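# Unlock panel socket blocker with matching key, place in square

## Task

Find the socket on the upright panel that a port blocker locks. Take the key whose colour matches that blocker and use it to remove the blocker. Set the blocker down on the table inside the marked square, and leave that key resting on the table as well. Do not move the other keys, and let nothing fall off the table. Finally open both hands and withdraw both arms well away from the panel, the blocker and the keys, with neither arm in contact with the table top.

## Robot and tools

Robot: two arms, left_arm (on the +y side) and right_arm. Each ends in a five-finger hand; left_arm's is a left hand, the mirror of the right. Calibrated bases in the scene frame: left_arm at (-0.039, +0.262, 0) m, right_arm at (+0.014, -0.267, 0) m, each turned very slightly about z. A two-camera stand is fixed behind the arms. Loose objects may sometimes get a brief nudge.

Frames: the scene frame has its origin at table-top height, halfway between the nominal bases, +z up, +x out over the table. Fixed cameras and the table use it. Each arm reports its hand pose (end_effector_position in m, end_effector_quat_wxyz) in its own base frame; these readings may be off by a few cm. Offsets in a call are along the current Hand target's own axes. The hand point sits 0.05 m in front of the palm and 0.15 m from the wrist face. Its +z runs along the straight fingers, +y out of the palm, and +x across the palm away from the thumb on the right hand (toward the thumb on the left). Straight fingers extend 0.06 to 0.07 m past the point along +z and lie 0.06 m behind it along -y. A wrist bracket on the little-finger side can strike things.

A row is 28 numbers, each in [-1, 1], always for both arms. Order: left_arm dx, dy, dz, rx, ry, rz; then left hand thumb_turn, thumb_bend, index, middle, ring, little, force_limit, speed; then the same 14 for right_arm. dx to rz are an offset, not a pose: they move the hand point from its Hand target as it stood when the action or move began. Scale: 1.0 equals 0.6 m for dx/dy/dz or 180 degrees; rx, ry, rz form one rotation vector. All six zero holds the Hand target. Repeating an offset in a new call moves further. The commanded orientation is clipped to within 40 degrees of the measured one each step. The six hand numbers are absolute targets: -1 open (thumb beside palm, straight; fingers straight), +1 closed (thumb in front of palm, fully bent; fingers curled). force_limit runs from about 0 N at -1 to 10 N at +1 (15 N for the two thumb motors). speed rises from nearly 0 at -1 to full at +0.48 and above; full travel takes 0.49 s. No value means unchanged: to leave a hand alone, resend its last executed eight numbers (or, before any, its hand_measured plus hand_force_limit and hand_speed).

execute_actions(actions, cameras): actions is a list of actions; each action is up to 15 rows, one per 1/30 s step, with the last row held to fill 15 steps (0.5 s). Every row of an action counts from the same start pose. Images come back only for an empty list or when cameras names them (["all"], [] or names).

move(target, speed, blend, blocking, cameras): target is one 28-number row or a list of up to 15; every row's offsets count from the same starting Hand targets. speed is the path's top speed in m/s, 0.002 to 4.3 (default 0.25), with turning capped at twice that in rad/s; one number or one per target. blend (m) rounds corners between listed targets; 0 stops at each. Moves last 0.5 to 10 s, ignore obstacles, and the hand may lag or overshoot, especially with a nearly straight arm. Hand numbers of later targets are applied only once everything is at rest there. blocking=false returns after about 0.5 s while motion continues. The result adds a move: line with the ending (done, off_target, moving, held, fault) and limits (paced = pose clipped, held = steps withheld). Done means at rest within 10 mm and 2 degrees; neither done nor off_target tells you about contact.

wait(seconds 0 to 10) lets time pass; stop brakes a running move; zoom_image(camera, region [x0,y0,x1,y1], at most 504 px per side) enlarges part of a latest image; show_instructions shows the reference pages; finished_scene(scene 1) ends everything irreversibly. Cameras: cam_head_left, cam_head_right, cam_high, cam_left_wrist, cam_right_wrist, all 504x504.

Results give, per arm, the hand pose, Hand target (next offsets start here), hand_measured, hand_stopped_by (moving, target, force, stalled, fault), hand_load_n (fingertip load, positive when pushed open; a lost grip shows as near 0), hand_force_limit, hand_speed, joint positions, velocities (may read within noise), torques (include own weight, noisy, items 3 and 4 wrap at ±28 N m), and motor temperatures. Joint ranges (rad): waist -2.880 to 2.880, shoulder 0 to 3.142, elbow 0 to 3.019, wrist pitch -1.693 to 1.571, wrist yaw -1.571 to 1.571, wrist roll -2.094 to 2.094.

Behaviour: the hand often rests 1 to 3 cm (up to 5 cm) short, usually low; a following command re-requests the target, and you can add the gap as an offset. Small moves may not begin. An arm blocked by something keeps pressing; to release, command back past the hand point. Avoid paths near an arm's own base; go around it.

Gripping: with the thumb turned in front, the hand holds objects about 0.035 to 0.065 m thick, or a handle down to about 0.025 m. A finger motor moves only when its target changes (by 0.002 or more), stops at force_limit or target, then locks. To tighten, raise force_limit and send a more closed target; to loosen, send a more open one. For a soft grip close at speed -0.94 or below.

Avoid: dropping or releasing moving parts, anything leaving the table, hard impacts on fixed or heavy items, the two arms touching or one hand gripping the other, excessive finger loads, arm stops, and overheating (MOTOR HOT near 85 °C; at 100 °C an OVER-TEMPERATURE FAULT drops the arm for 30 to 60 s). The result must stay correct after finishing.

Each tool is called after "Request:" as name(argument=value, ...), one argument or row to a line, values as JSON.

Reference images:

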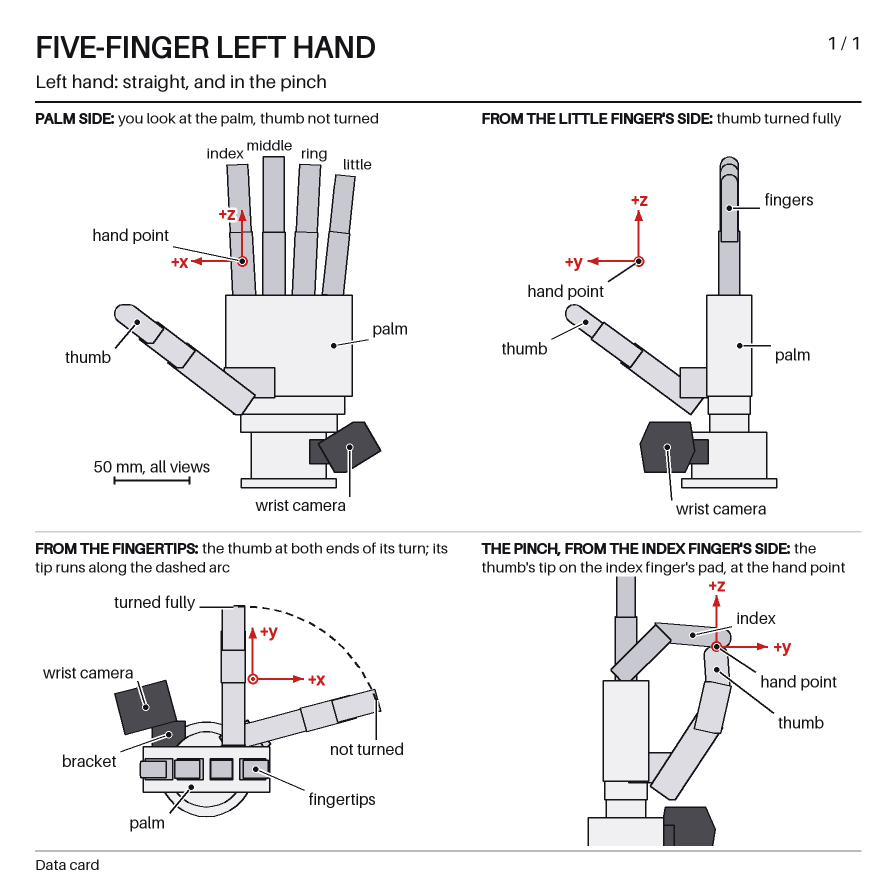

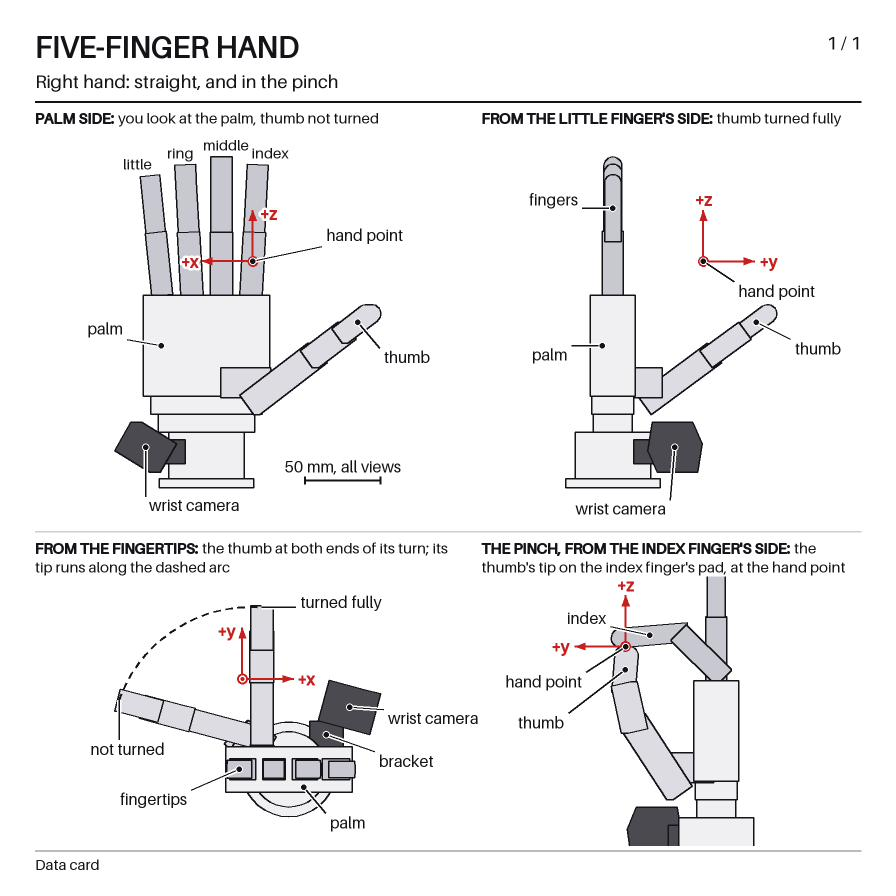

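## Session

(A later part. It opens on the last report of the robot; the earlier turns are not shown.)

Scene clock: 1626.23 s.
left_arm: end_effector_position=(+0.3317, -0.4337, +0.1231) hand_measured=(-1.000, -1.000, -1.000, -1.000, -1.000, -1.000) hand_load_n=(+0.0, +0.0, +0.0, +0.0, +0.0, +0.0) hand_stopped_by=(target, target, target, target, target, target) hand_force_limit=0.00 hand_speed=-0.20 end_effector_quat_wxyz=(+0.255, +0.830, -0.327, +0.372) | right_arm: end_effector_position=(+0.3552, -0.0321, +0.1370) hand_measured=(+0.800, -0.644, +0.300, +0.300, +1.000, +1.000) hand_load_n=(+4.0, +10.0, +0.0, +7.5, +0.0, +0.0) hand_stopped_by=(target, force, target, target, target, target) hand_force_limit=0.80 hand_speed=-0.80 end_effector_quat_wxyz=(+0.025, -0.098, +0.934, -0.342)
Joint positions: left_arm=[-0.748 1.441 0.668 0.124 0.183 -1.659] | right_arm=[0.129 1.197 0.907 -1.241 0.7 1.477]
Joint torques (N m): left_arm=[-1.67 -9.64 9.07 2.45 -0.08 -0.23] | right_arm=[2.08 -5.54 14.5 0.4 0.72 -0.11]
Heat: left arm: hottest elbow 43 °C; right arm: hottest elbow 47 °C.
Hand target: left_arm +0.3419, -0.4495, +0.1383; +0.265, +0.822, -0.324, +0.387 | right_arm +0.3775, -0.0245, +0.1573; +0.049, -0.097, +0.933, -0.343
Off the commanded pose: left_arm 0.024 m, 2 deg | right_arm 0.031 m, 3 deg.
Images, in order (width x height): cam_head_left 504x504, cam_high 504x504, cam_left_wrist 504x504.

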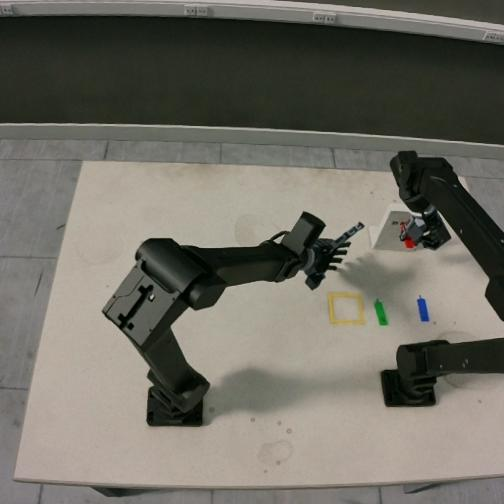

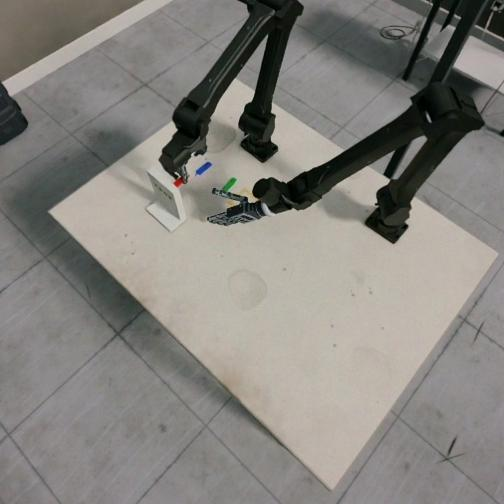

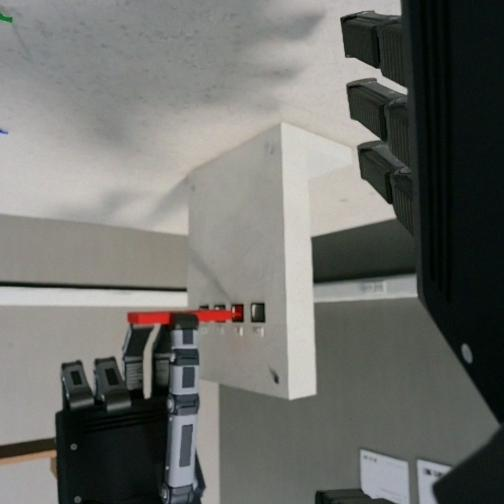

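Request:
execute_actions(
  actions=[
    [[0,0,0,0,0,0,-1,-1,-1,-1,-1,-1,0,-0.2,-0.00489,-0.00075,0.00078,0,0,0,0.8,-0.3,0.3,0.3,1,1,0.8,-0.8]],
  ],
  cameras=["cam_left_wrist","cam_head_left"],
)

Request:
zoom_image(
  camera="cam_left_wrist",
  region=[210, 295, 250, 335],
)

Request:
zoom_image(
  camera="cam_left_wrist",
  region=[226, 300, 248, 322],
)

Scene clock: 1636.03 s.
left_arm: end_effector_position=(+0.3317, -0.4337, +0.1231) hand_measured=(-1.000, -1.000, -1.000, -1.000, -1.000, -1.000) hand_load_n=(+0.0, +0.0, +0.0, +0.0, +0.0, +0.0) hand_stopped_by=(target, target, target, target, target, target) hand_force_limit=0.00 hand_speed=-0.20 end_effector_quat_wxyz=(+0.255, +0.830, -0.327, +0.372) | right_arm: end_effector_position=(+0.3558, -0.0318, +0.1358) hand_measured=(+0.800, -0.644, +0.300, +0.300, +1.000, +1.000) hand_load_n=(+2.0, +9.5, +0.0, +7.5, +0.0, +0.0) hand_stopped_by=(target, force, target, target, target, target) hand_force_limit=0.80 hand_speed=-0.80 end_effector_quat_wxyz=(+0.021, -0.102, +0.934, -0.343)
Joint positions: left_arm=[-0.748 1.441 0.668 0.124 0.183 -1.659] | right_arm=[0.129 1.204 0.91 -1.243 0.7 1.47]
Joint torques (N m): left_arm=[-1.67 -9.52 9.06 2.47 -0.08 -0.23] | right_arm=[1.03 -5.77 14.53 0.54 0.74 -0.08]
Heat: left arm: hottest elbow 43 °C; right arm: hottest elbow 47 °C.
Hand target: left_arm +0.3419, -0.4495, +0.1383; +0.265, +0.822, -0.324, +0.387 | right_arm +0.3805, -0.0245, +0.1575; +0.049, -0.097, +0.933, -0.343
Off the commanded pose: left_arm 0.024 m, 2 deg | right_arm 0.034 m, 3 deg.
Images, in order (width x height): cam_head_left 504x504, cam_left_wrist 504x504.

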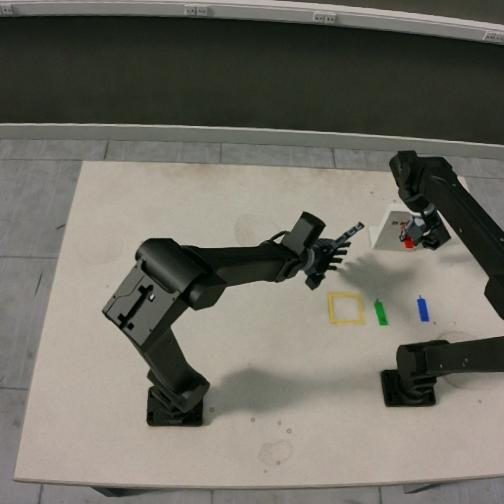

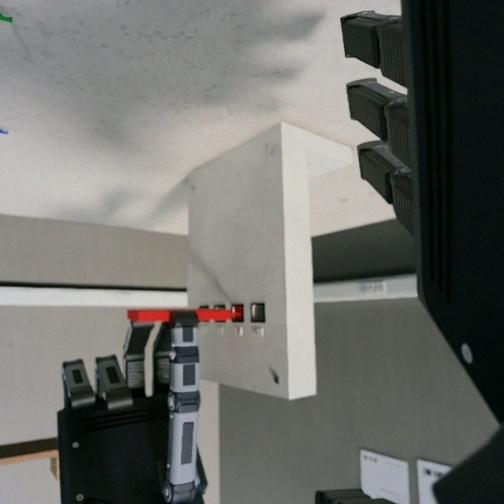

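Scaled by 12.600 from the camera's 504x504 image, which has a finer 720x720 frame.

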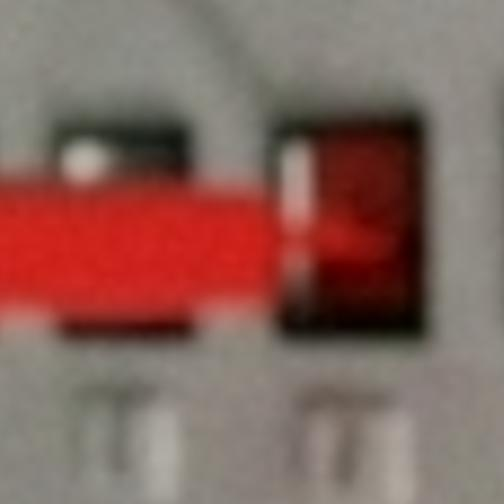

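Scaled by 22.909 from the camera's 504x504 image, which has a finer 720x720 frame.

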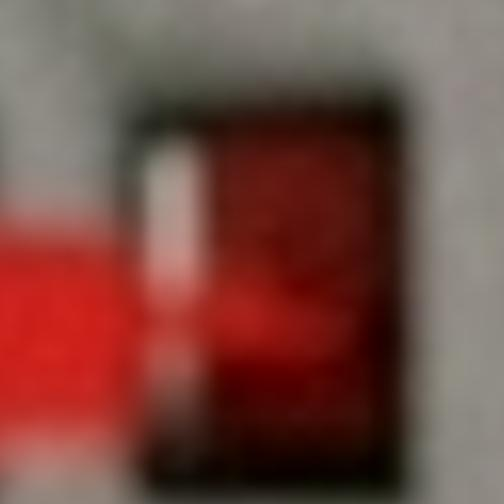

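Request:
execute_actions(
  actions=[
    [[0,0,0,0,0,0,-1,-1,-1,-1,-1,-1,0,-0.2,-0.00036,0.00124,-0.00105,0,0,0,0.8,-0.3,0.3,0.3,1,1,0.8,-0.8]],
  ],
  cameras=["cam_left_wrist","cam_head_left"],
)

Request:
zoom_image(
  camera="cam_left_wrist",
  region=[226, 300, 248, 322],
)

Request:
zoom_image(
  camera="cam_head_left",
  region=[390, 210, 420, 240],
)

Scene clock: 1644.17 s.
left_arm: end_effector_position=(+0.3317, -0.4337, +0.1231) hand_measured=(-1.000, -1.000, -1.000, -1.000, -1.000, -1.000) hand_load_n=(+0.0, +0.0, +0.0, +0.0, +0.0, +0.0) hand_stopped_by=(target, target, target, target, target, target) hand_force_limit=0.00 hand_speed=-0.20 end_effector_quat_wxyz=(+0.255, +0.830, -0.327, +0.372) | right_arm: end_effector_position=(+0.3556, -0.0319, +0.1358) hand_measured=(+0.800, -0.644, +0.300, +0.300, +1.000, +1.000) hand_load_n=(+2.5, +9.5, +0.5, +7.0, +0.5, +0.0) hand_stopped_by=(target, force, target, target, target, target) hand_force_limit=0.80 hand_speed=-0.80 end_effector_quat_wxyz=(+0.021, -0.102, +0.934, -0.343)
Joint positions: left_arm=[-0.748 1.441 0.668 0.124 0.183 -1.659] | right_arm=[0.129 1.204 0.91 -1.243 0.7 1.469]
Joint torques (N m): left_arm=[-1.79 -9.52 9.02 2.48 -0.07 -0.23] | right_arm=[2.2 -5.13 14.72 0.54 0.67 -0.02]
Heat: left arm: hottest elbow 43 °C; right arm: hottest elbow 46 °C.
Hand target: left_arm +0.3419, -0.4495, +0.1383; +0.265, +0.822, -0.324, +0.387 | right_arm +0.3805, -0.0235, +0.1575; +0.049, -0.097, +0.933, -0.343
Off the commanded pose: left_arm 0.024 m, 2 deg | right_arm 0.034 m, 3 deg.
Images, in order (width x height): cam_head_left 504x504, cam_left_wrist 504x504.

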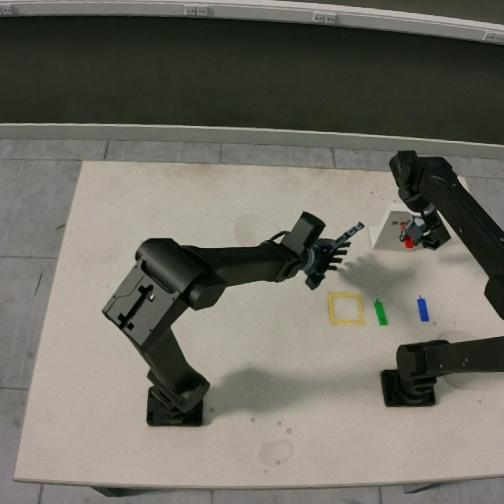

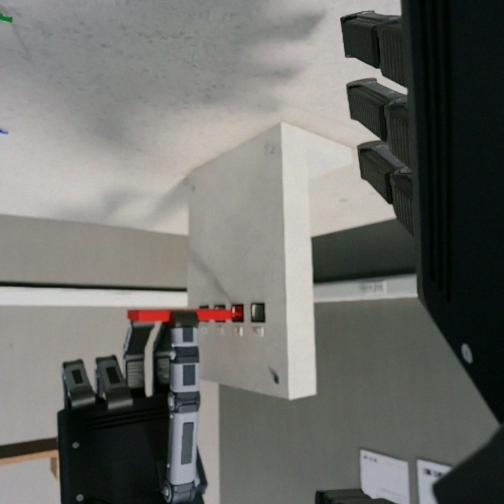

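Scaled by 22.909 from the camera's 504x504 image, which has a finer 720x720 frame.

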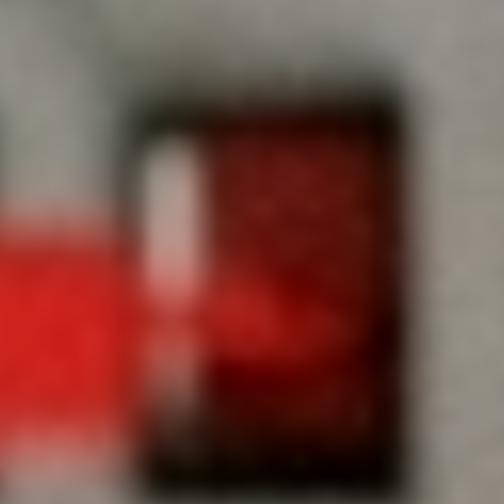

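Scaled by 16.800 from the camera's 504x504 image, which has a finer 720x720 frame.

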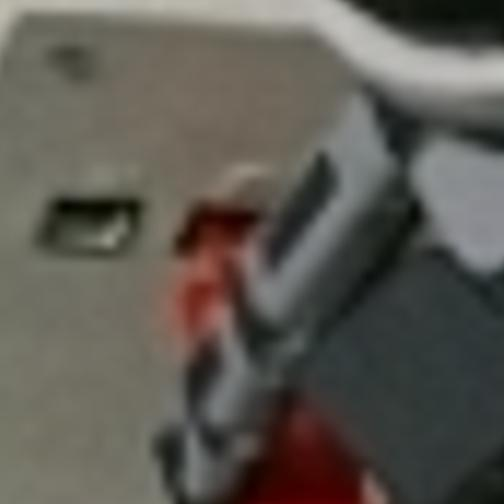

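Request:
execute_actions(
  actions=[
    [[0,0,0,0,0,0,-1,-1,-1,-1,-1,-1,0,-0.2,-0.00036,0.00124,-0.00105,0,0,0,0.8,-0.3,0.3,0.3,1,1,0.8,-0.8]],
  ],
  cameras=["cam_left_wrist"],
)

Request:
zoom_image(
  camera="cam_left_wrist",
  region=[226, 300, 248, 322],
)

Scene clock: 1648.27 s.
left_arm: end_effector_position=(+0.3317, -0.4337, +0.1231) hand_measured=(-1.000, -1.000, -1.000, -1.000, -1.000, -1.000) hand_load_n=(+0.0, +0.0, +0.0, +0.0, +0.0, +0.0) hand_stopped_by=(target, target, target, target, target, target) hand_force_limit=0.00 hand_speed=-0.20 end_effector_quat_wxyz=(+0.255, +0.830, -0.327, +0.372) | right_arm: end_effector_position=(+0.3557, -0.0316, +0.1364) hand_measured=(+0.800, -0.644, +0.300, +0.300, +1.000, +1.000) hand_load_n=(+3.0, +9.0, +0.5, +7.0, +0.0, +0.0) hand_stopped_by=(target, force, target, target, target, target) hand_force_limit=0.80 hand_speed=-0.80 end_effector_quat_wxyz=(+0.020, -0.103, +0.934, -0.343)
Joint positions: left_arm=[-0.748 1.441 0.668 0.124 0.183 -1.659] | right_arm=[0.13 1.205 0.913 -1.247 0.7 1.469]
Joint torques (N m): left_arm=[-1.73 -9.64 9.06 2.51 -0.08 -0.22] | right_arm=[1.79 -5.6 14.45 0.58 0.63 0.06]
Heat: left arm: hottest elbow 43 °C; right arm: hottest elbow 46 °C.
Hand target: left_arm +0.3419, -0.4495, +0.1383; +0.265, +0.822, -0.324, +0.387 | right_arm +0.3805, -0.0227, +0.1575; +0.048, -0.097, +0.933, -0.343
Off the commanded pose: left_arm 0.024 m, 2 deg | right_arm 0.034 m, 3 deg.
Images, in order (width x height): cam_left_wrist 504x504.

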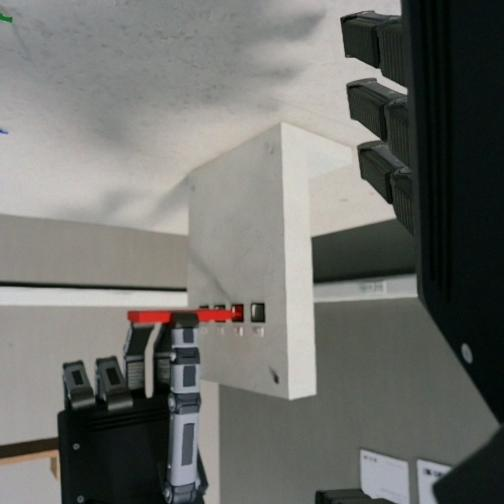

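Scaled by 22.909 from the camera's 504x504 image, which has a finer 720x720 frame.

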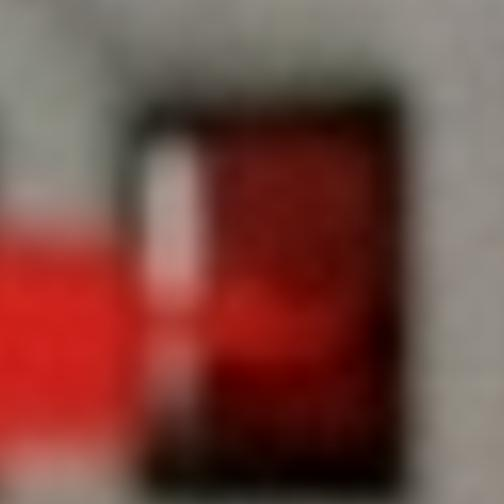

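Request:
execute_actions(
  actions=[
    [[0,0,0,0,0,0,-1,-1,-1,-1,-1,-1,0,-0.2,0.00254,0.00298,-0.00262,0,0,0,0.8,-0.3,0.3,0.3,1,1,0.8,-0.8]],
  ],
  cameras=["cam_left_wrist"],
)

Request:
zoom_image(
  camera="cam_left_wrist",
  region=[226, 300, 248, 322],
)

Scene clock: 1660.73 s.
left_arm: end_effector_position=(+0.3317, -0.4337, +0.1231) hand_measured=(-1.000, -1.000, -1.000, -1.000, -1.000, -1.000) hand_load_n=(+0.0, +0.0, +0.0, +0.5, +0.0, +0.0) hand_stopped_by=(target, target, target, target, target, target) hand_force_limit=0.00 hand_speed=-0.20 end_effector_quat_wxyz=(+0.255, +0.830, -0.327, +0.372) | right_arm: end_effector_position=(+0.3591, -0.0280, +0.1396) hand_measured=(+0.800, -0.642, +0.300, +0.300, +1.000, +1.000) hand_load_n=(+0.0, +0.0, +0.0, +0.0, +0.0, +0.0) hand_stopped_by=(target, force, target, target, target, target) hand_force_limit=0.80 hand_speed=-0.80 end_effector_quat_wxyz=(+0.026, -0.102, +0.934, -0.342)
Joint positions: left_arm=[-0.748 1.441 0.668 0.124 0.183 -1.659] | right_arm=[0.139 1.205 0.921 -1.248 0.7 1.478]
Joint torques (N m): left_arm=[-1.73 -9.64 9.11 2.48 -0.07 -0.22] | right_arm=[1.08 -5.71 13.34 0.76 0.71 0.09]
Motor temperatures (°C): left_arm=[25 30 43 24 24 21] | right_arm=[23 23 48 24 27 22]
Heat: left arm: hottest elbow 43 °C; right arm: hottest elbow 48 °C.
Hand target: left_arm +0.3419, -0.4495, +0.1383; +0.265, +0.822, -0.324, +0.387 | right_arm +0.3784, -0.0206, +0.1573; +0.048, -0.097, +0.933, -0.343
Off the commanded pose: left_arm 0.024 m, 2 deg | right_arm 0.027 m, 3 deg.
Images, in order (width x height): cam_left_wrist 504x504.

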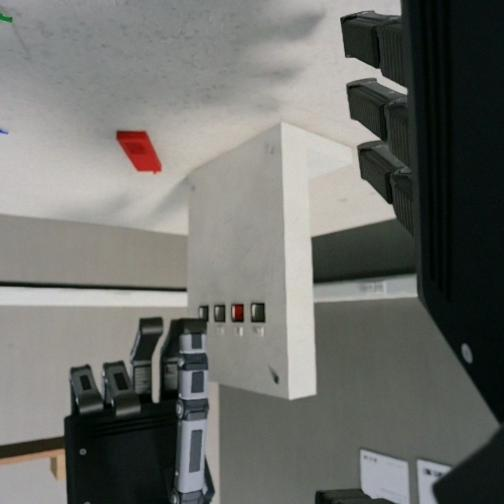

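Scaled by 22.909 from the camera's 504x504 image, which has a finer 720x720 frame.

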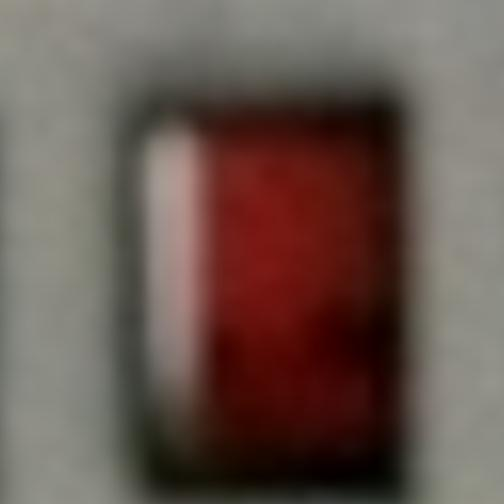

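Request:
execute_actions(
  actions=[],
)

Scene clock: 1676.63 s.
left_arm: end_effector_position=(+0.3317, -0.4337, +0.1231) hand_measured=(-1.000, -1.000, -1.000, -1.000, -1.000, -1.000) hand_load_n=(+0.0, +0.0, +0.0, +0.0, +0.0, +0.0) hand_stopped_by=(target, target, target, target, target, target) hand_force_limit=0.00 hand_speed=-0.20 end_effector_quat_wxyz=(+0.255, +0.830, -0.327, +0.372) | right_arm: end_effector_position=(+0.3591, -0.0280, +0.1396) hand_measured=(+0.800, -0.642, +0.300, +0.300, +1.000, +1.000) hand_load_n=(+0.0, +0.0, +0.0, +0.0, +0.0, +0.0) hand_stopped_by=(target, force, target, target, target, target) hand_force_limit=0.80 hand_speed=-0.80 end_effector_quat_wxyz=(+0.026, -0.102, +0.934, -0.342)
Joint positions: left_arm=[-0.748 1.441 0.668 0.124 0.183 -1.659] | right_arm=[0.139 1.205 0.921 -1.248 0.7 1.479]
Joint velocities: within noise
Joint torques (N m): left_arm=[-1.73 -9.64 9.05 2.52 -0.07 -0.23] | right_arm=[1.38 -5.36 13.52 0.61 0.69 0.03]
Motor temperatures (°C): left_arm=[25 30 43 24 24 21] | right_arm=[23 23 46 24 27 22]
Heat: left arm: hottest elbow 43 °C; right arm: hottest elbow 46 °C.
Hand target: left_arm +0.3419, -0.4495, +0.1383; +0.265, +0.822, -0.324, +0.387 | right_arm +0.3784, -0.0206, +0.1573; +0.048, -0.097, +0.933, -0.343
Off the commanded pose: left_arm 0.024 m, 2 deg | right_arm 0.027 m, 3 deg.

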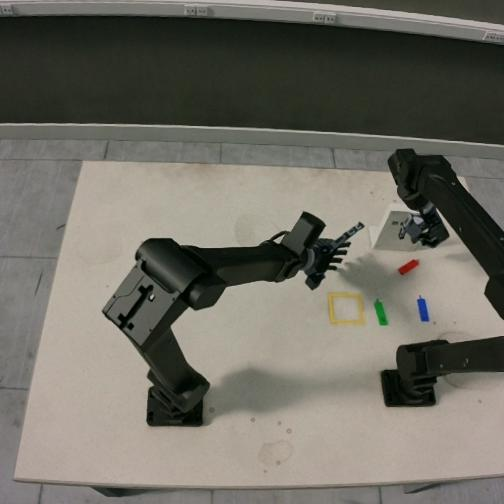

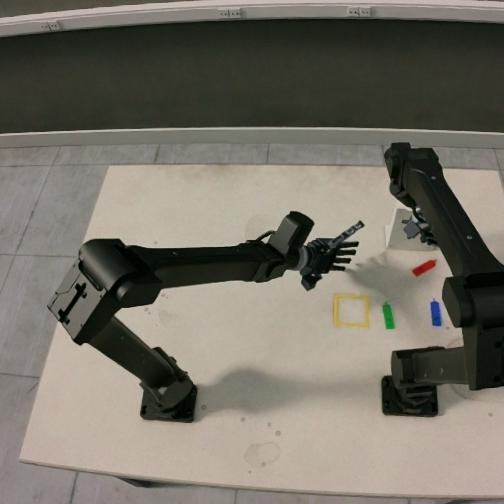

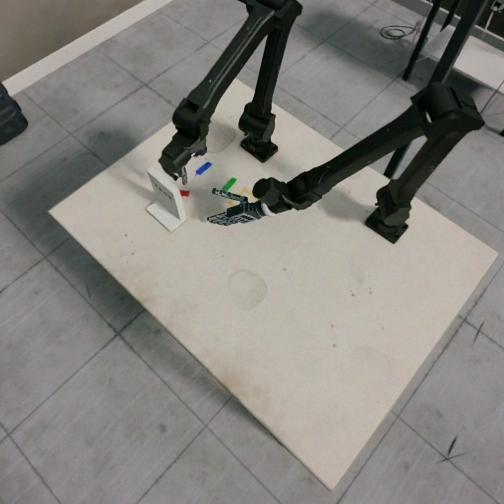

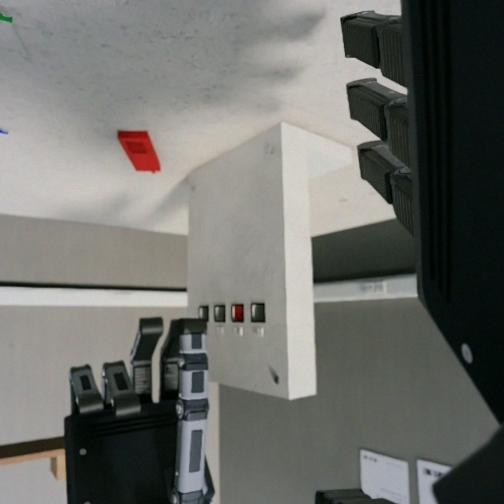

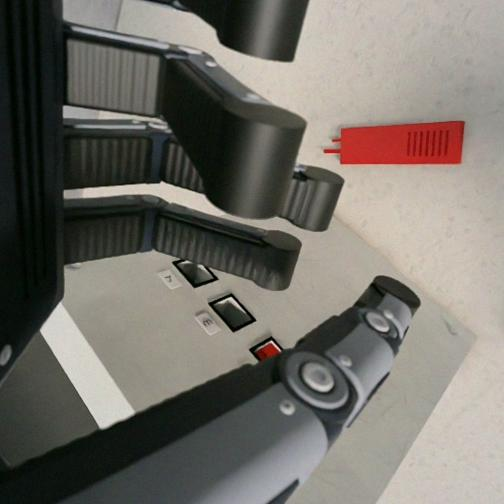

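Request:
zoom_image(
  camera="cam_head_left",
  region=[385, 245, 435, 295],
)

Request:
zoom_image(
  camera="cam_head_right",
  region=[400, 245, 450, 295],
)

Request:
zoom_image(
  camera="cam_right_wrist",
  region=[310, 80, 480, 250],
)

Request:
zoom_image(
  camera="cam_left_wrist",
  region=[100, 100, 200, 200],
)

Request:
zoom_image(
  camera="cam_high",
  region=[150, 160, 210, 220],
)

Scaled by 10.080 from the camera's 504x504 image, which has a finer 720x720 frame.

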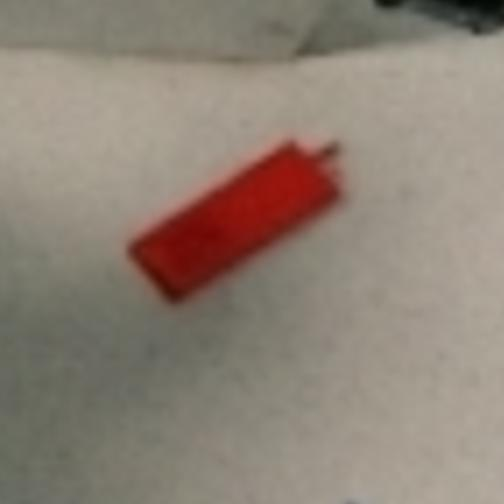

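Scaled by 10.080 from the camera's 504x504 image, which has a finer 720x720 frame.

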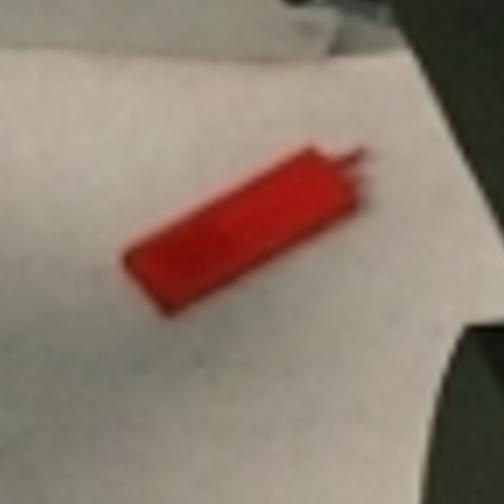

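Scaled by 2.965 from the camera's 504x504 image, which has a finer 720x720 frame.

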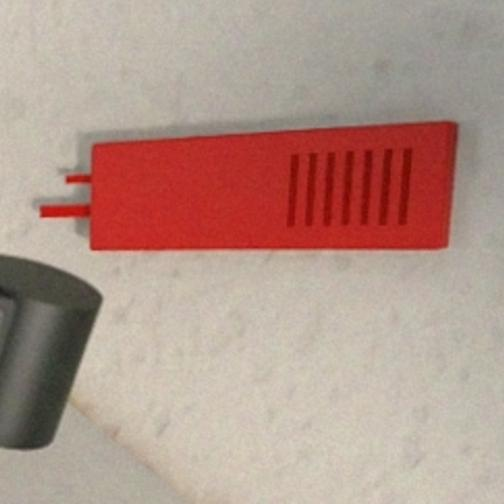

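Scaled by 5.040 from the camera's 504x504 image, which has a finer 720x720 frame.

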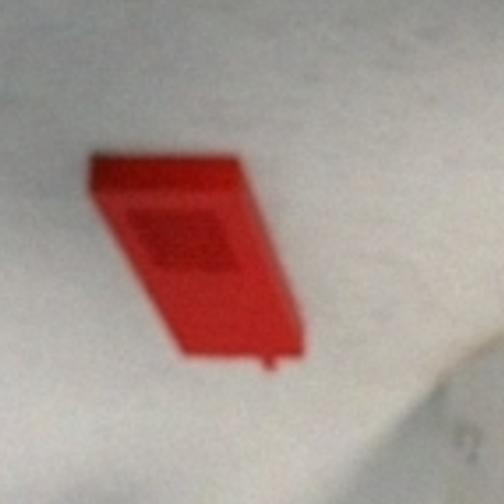

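Scaled by 8.400 from the camera's 504x504 image, which has a finer 720x720 frame.

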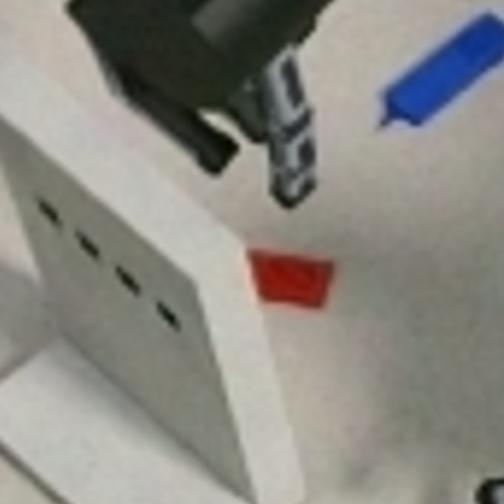

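Request:
move(
  target=[
    [0,0,0,0,0,0,-1,-1,-1,-1,-1,-1,0,-0.2,0.065,0.0099,-0.0104,0,0,0,0.8,-1,0.3,0.3,1,1,0.8,-0.2],
    [0,0,0,0,0,0,-1,-1,-1,-1,-1,-1,0,-0.2,0.1427,0,0.0555,-0.0105,0.1543,0.1778,0.8,-1,0.3,0.3,1,1,0.8,-0.2],
  ],
  blend=0.01,
  speed=0.15,
  cameras=["all"],
)

Scene clock: 1802.23 s.
left_arm: end_effector_position=(+0.3317, -0.4337, +0.1231) hand_measured=(-1.000, -1.000, -1.000, -1.000, -1.000, -1.000) hand_load_n=(+0.0, +0.0, +0.0, +0.0, +0.0, +0.0) hand_stopped_by=(target, target, target, target, target, target) hand_force_limit=0.00 hand_speed=-0.20 end_effector_quat_wxyz=(+0.255, +0.830, -0.327, +0.372) | right_arm: end_effector_position=(+0.2888, -0.0564, +0.1205) hand_measured=(+0.800, -1.000, +0.300, +0.300, +1.000, +1.000) hand_load_n=(+0.0, +0.0, +0.0, +0.0, +0.0, +0.0) hand_stopped_by=(target, target, target, target, target, target) hand_force_limit=0.80 hand_speed=-0.20 end_effector_quat_wxyz=(-0.088, +0.193, +0.935, -0.286)
Joint positions: left_arm=[-0.748 1.441 0.668 0.124 0.183 -1.659] | right_arm=[0.027 1.229 0.897 -1.575 0.515 2.093]
Joint torques (N m): left_arm=[-1.67 -9.47 9.03 2.5 -0.07 -0.23] | right_arm=[-1.03 -4.13 11.52 -0.55 0.39 0.03]
Heat: left arm: hottest elbow 44 °C; right arm: hottest elbow 45 °C.
Hand target: left_arm +0.3419, -0.4495, +0.1383; +0.265, +0.822, -0.324, +0.387 | right_arm +0.3000, -0.0599, +0.1300; -0.084, +0.245, +0.913, -0.314
Off the commanded pose: left_arm 0.024 m, 2 deg | right_arm 0.015 m, 7 deg.
joint sent to its limit (right arm) — joint 6 (wrist roll), upper limit. The joint targets are off in orientation, not in position.
move: off_target (left_arm, right_arm)

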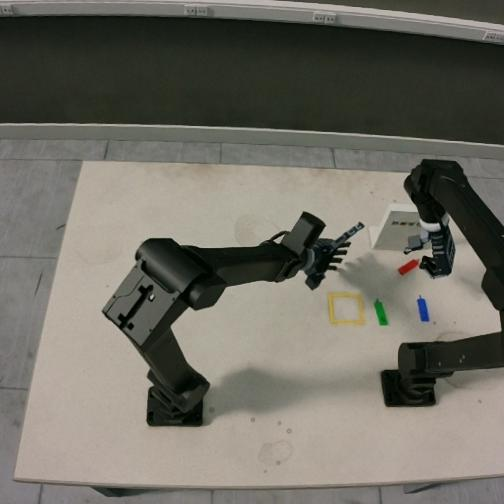

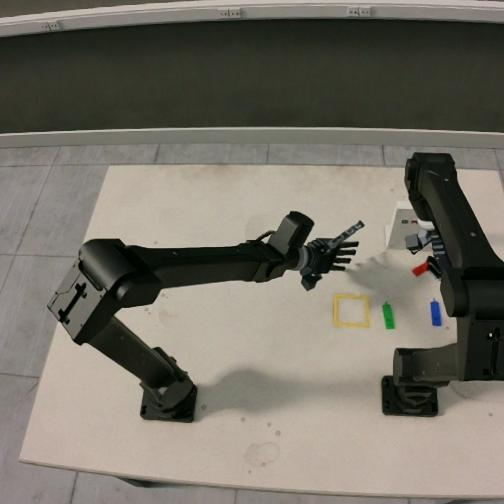

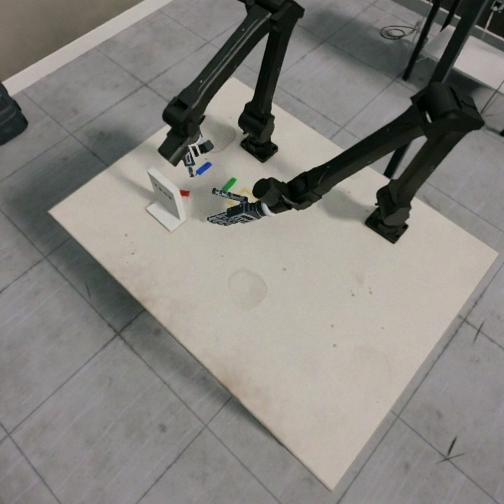

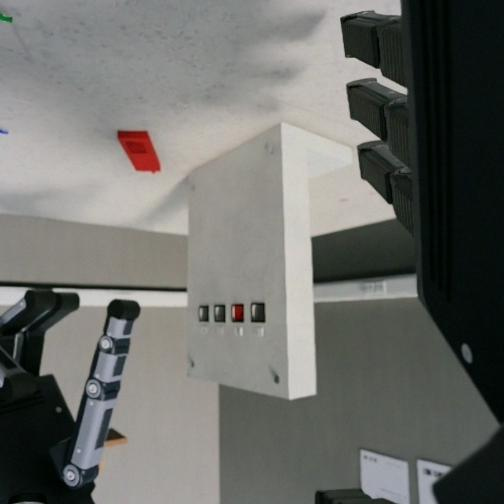

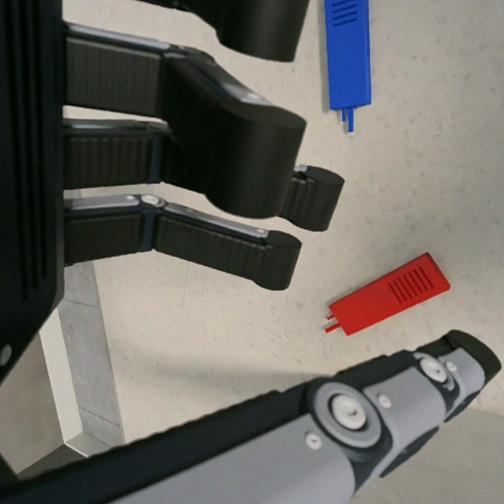

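Request:
move(
  target=[0,0,0,0,0,0,-1,-1,-1,-1,-1,-1,0,-0.2,-0.0072,0.0515,0.0970,0,0,-0.036,0.8,-1,0.3,0.3,1,1,0.8,-0.2],
  speed=0.12,
  cameras=["all"],
)

Scene clock: 1828.33 s.
left_arm: end_effector_position=(+0.3317, -0.4337, +0.1231) hand_measured=(-1.000, -1.000, -1.000, -1.000, -1.000, -1.000) hand_load_n=(-0.5, +0.0, +0.0, +0.0, +0.0, +0.0) hand_stopped_by=(target, target, target, target, target, target) hand_force_limit=0.00 hand_speed=-0.20 end_effector_quat_wxyz=(+0.255, +0.830, -0.327, +0.372) | right_arm: end_effector_position=(+0.2972, -0.0668, +0.0670) hand_measured=(+0.800, -1.000, +0.300, +0.300, +1.000, +1.000) hand_load_n=(+0.0, +0.0, +0.0, +0.0, +0.0, +0.0) hand_stopped_by=(target, target, target, target, target, target) hand_force_limit=0.80 hand_speed=-0.20 end_effector_quat_wxyz=(-0.100, +0.186, +0.927, -0.309)
Joint positions: left_arm=[-0.748 1.441 0.668 0.124 0.183 -1.659] | right_arm=[0.018 1.348 0.836 -1.433 0.558 2.093]
Joint torques (N m): left_arm=[-1.79 -9.52 9.06 2.5 -0.08 -0.23] | right_arm=[-1.08 -6.71 7.75 0.28 0.55 -0.08]
Heat: left arm: hottest elbow 44 °C; right arm: hottest elbow 46 °C.
Hand target: left_arm +0.3419, -0.4495, +0.1383; +0.265, +0.822, -0.324, +0.387 | right_arm +0.2981, -0.0719, +0.0651; -0.102, +0.193, +0.926, -0.309
Off the commanded pose: left_arm 0.024 m, 2 deg | right_arm 0.006 m, 1 deg.
move: off_target (left_arm)

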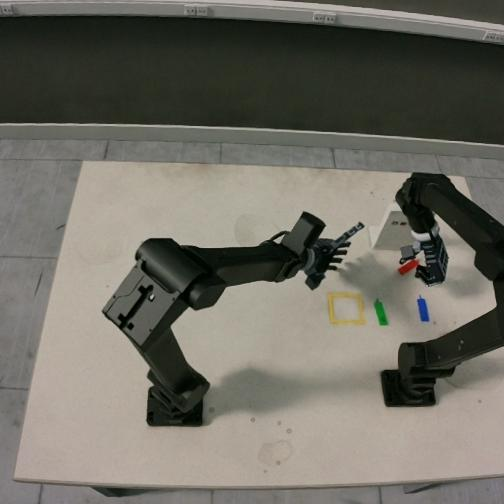

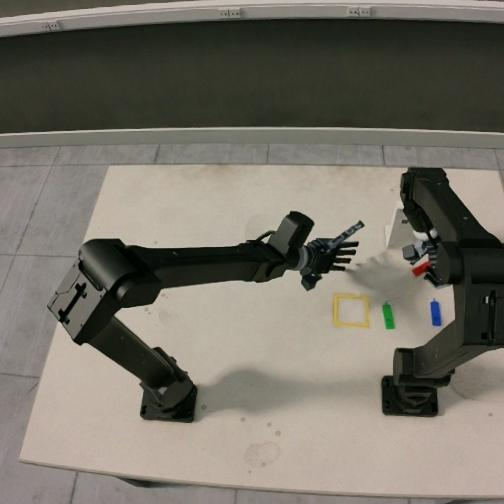

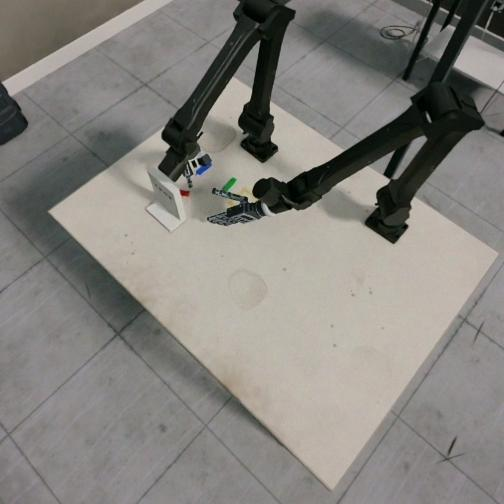

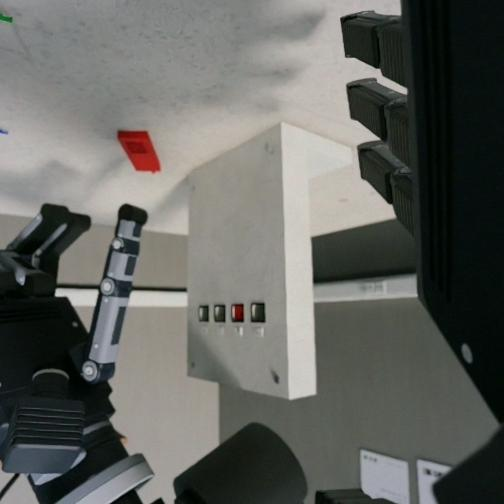

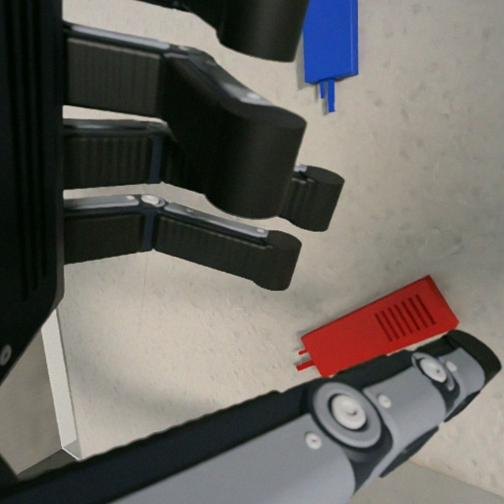

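Request:
zoom_image(
  camera="cam_head_left",
  region=[385, 235, 455, 295],
)

Request:
zoom_image(
  camera="cam_high",
  region=[150, 140, 230, 220],
)

Scaled by 7.200 from the camera's 504x504 image, which has a finer 720x720 frame.

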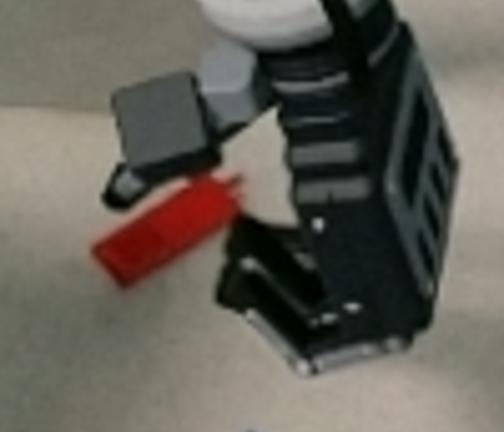

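Scaled by 6.300 from the camera's 504x504 image, which has a finer 720x720 frame.

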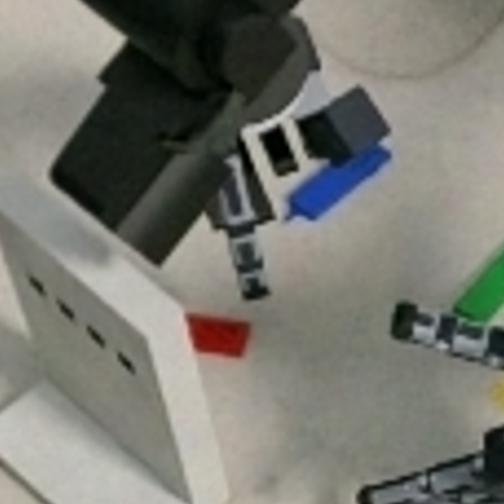

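Request:
move(
  target=[0,0,0,0,0,0,-1,-1,-1,-1,-1,-1,0,-0.2,-0.0422,0.0315,0.0355,0,0,0,0.8,-1,0.3,0.3,1,1,0.8,-0.2],
  speed=0.1,
  cameras=["cam_head_left","cam_right_wrist","cam_high"],
)

Request:
zoom_image(
  camera="cam_head_left",
  region=[385, 235, 455, 295],
)

Scene clock: 1873.33 s.
left_arm: end_effector_position=(+0.3317, -0.4337, +0.1231) hand_measured=(-1.000, -1.000, -1.000, -1.000, -1.000, -1.000) hand_load_n=(+0.0, +0.0, +0.0, +0.0, +0.0, +0.0) hand_stopped_by=(target, target, target, target, target, target) hand_force_limit=0.00 hand_speed=-0.20 end_effector_quat_wxyz=(+0.255, +0.830, -0.327, +0.372) | right_arm: end_effector_position=(+0.3183, -0.0741, +0.0442) hand_measured=(+0.800, -1.000, +0.300, +0.300, +1.000, +1.000) hand_load_n=(+0.0, +0.0, +0.0, +0.0, +0.5, +0.0) hand_stopped_by=(target, target, target, target, target, target) hand_force_limit=0.80 hand_speed=-0.20 end_effector_quat_wxyz=(-0.086, +0.193, +0.928, -0.308)
Joint positions: left_arm=[-0.748 1.441 0.668 0.124 0.183 -1.659] | right_arm=[-0.002 1.416 0.837 -1.327 0.569 2.078]
Joint torques (N m): left_arm=[-1.73 -9.64 9.06 2.51 -0.07 -0.22] | right_arm=[-1.61 -4.13 8.55 0.31 0.56 -0.23]
Motor temperatures (°C): left_arm=[25 30 44 24 24 21] | right_arm=[23 24 40 24 27 22]
Heat: left arm: hottest elbow 44 °C; right arm: hottest elbow 40 °C.
Hand target: left_arm +0.3419, -0.4495, +0.1383; +0.265, +0.822, -0.324, +0.387 | right_arm +0.3202, -0.0801, +0.0351; -0.101, +0.193, +0.926, -0.309
Off the commanded pose: left_arm 0.024 m, 2 deg | right_arm 0.011 m, 2 deg.
move: off_target (left_arm, right_arm)
Images, in order (width x height): cam_head_left 504x504, cam_high 504x504, cam_right_wrist 504x504.

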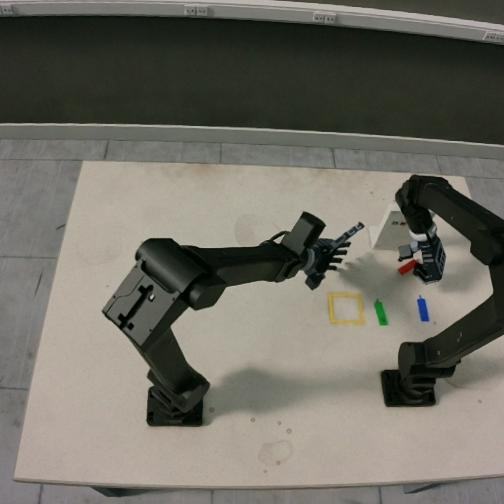

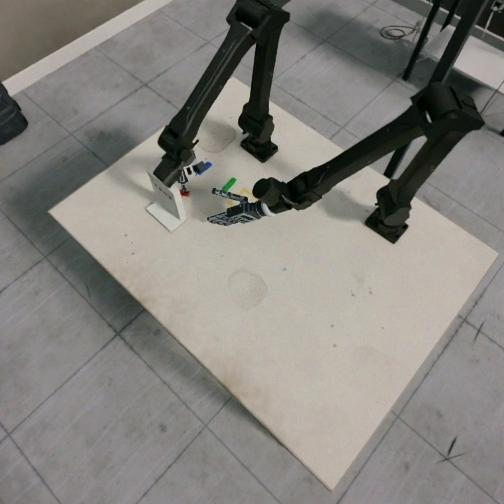

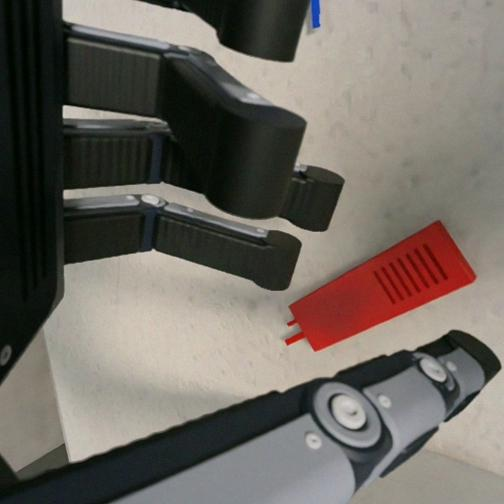

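Scaled by 7.200 from the camera's 504x504 image, which has a finer 720x720 frame.

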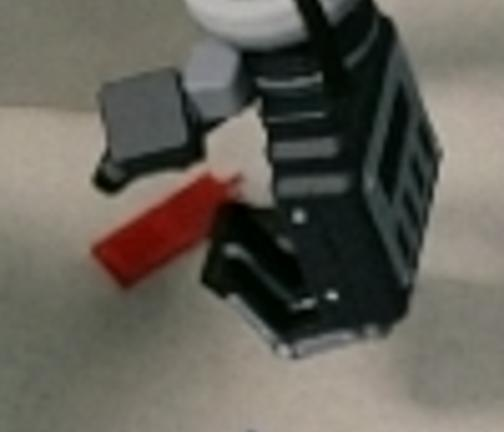

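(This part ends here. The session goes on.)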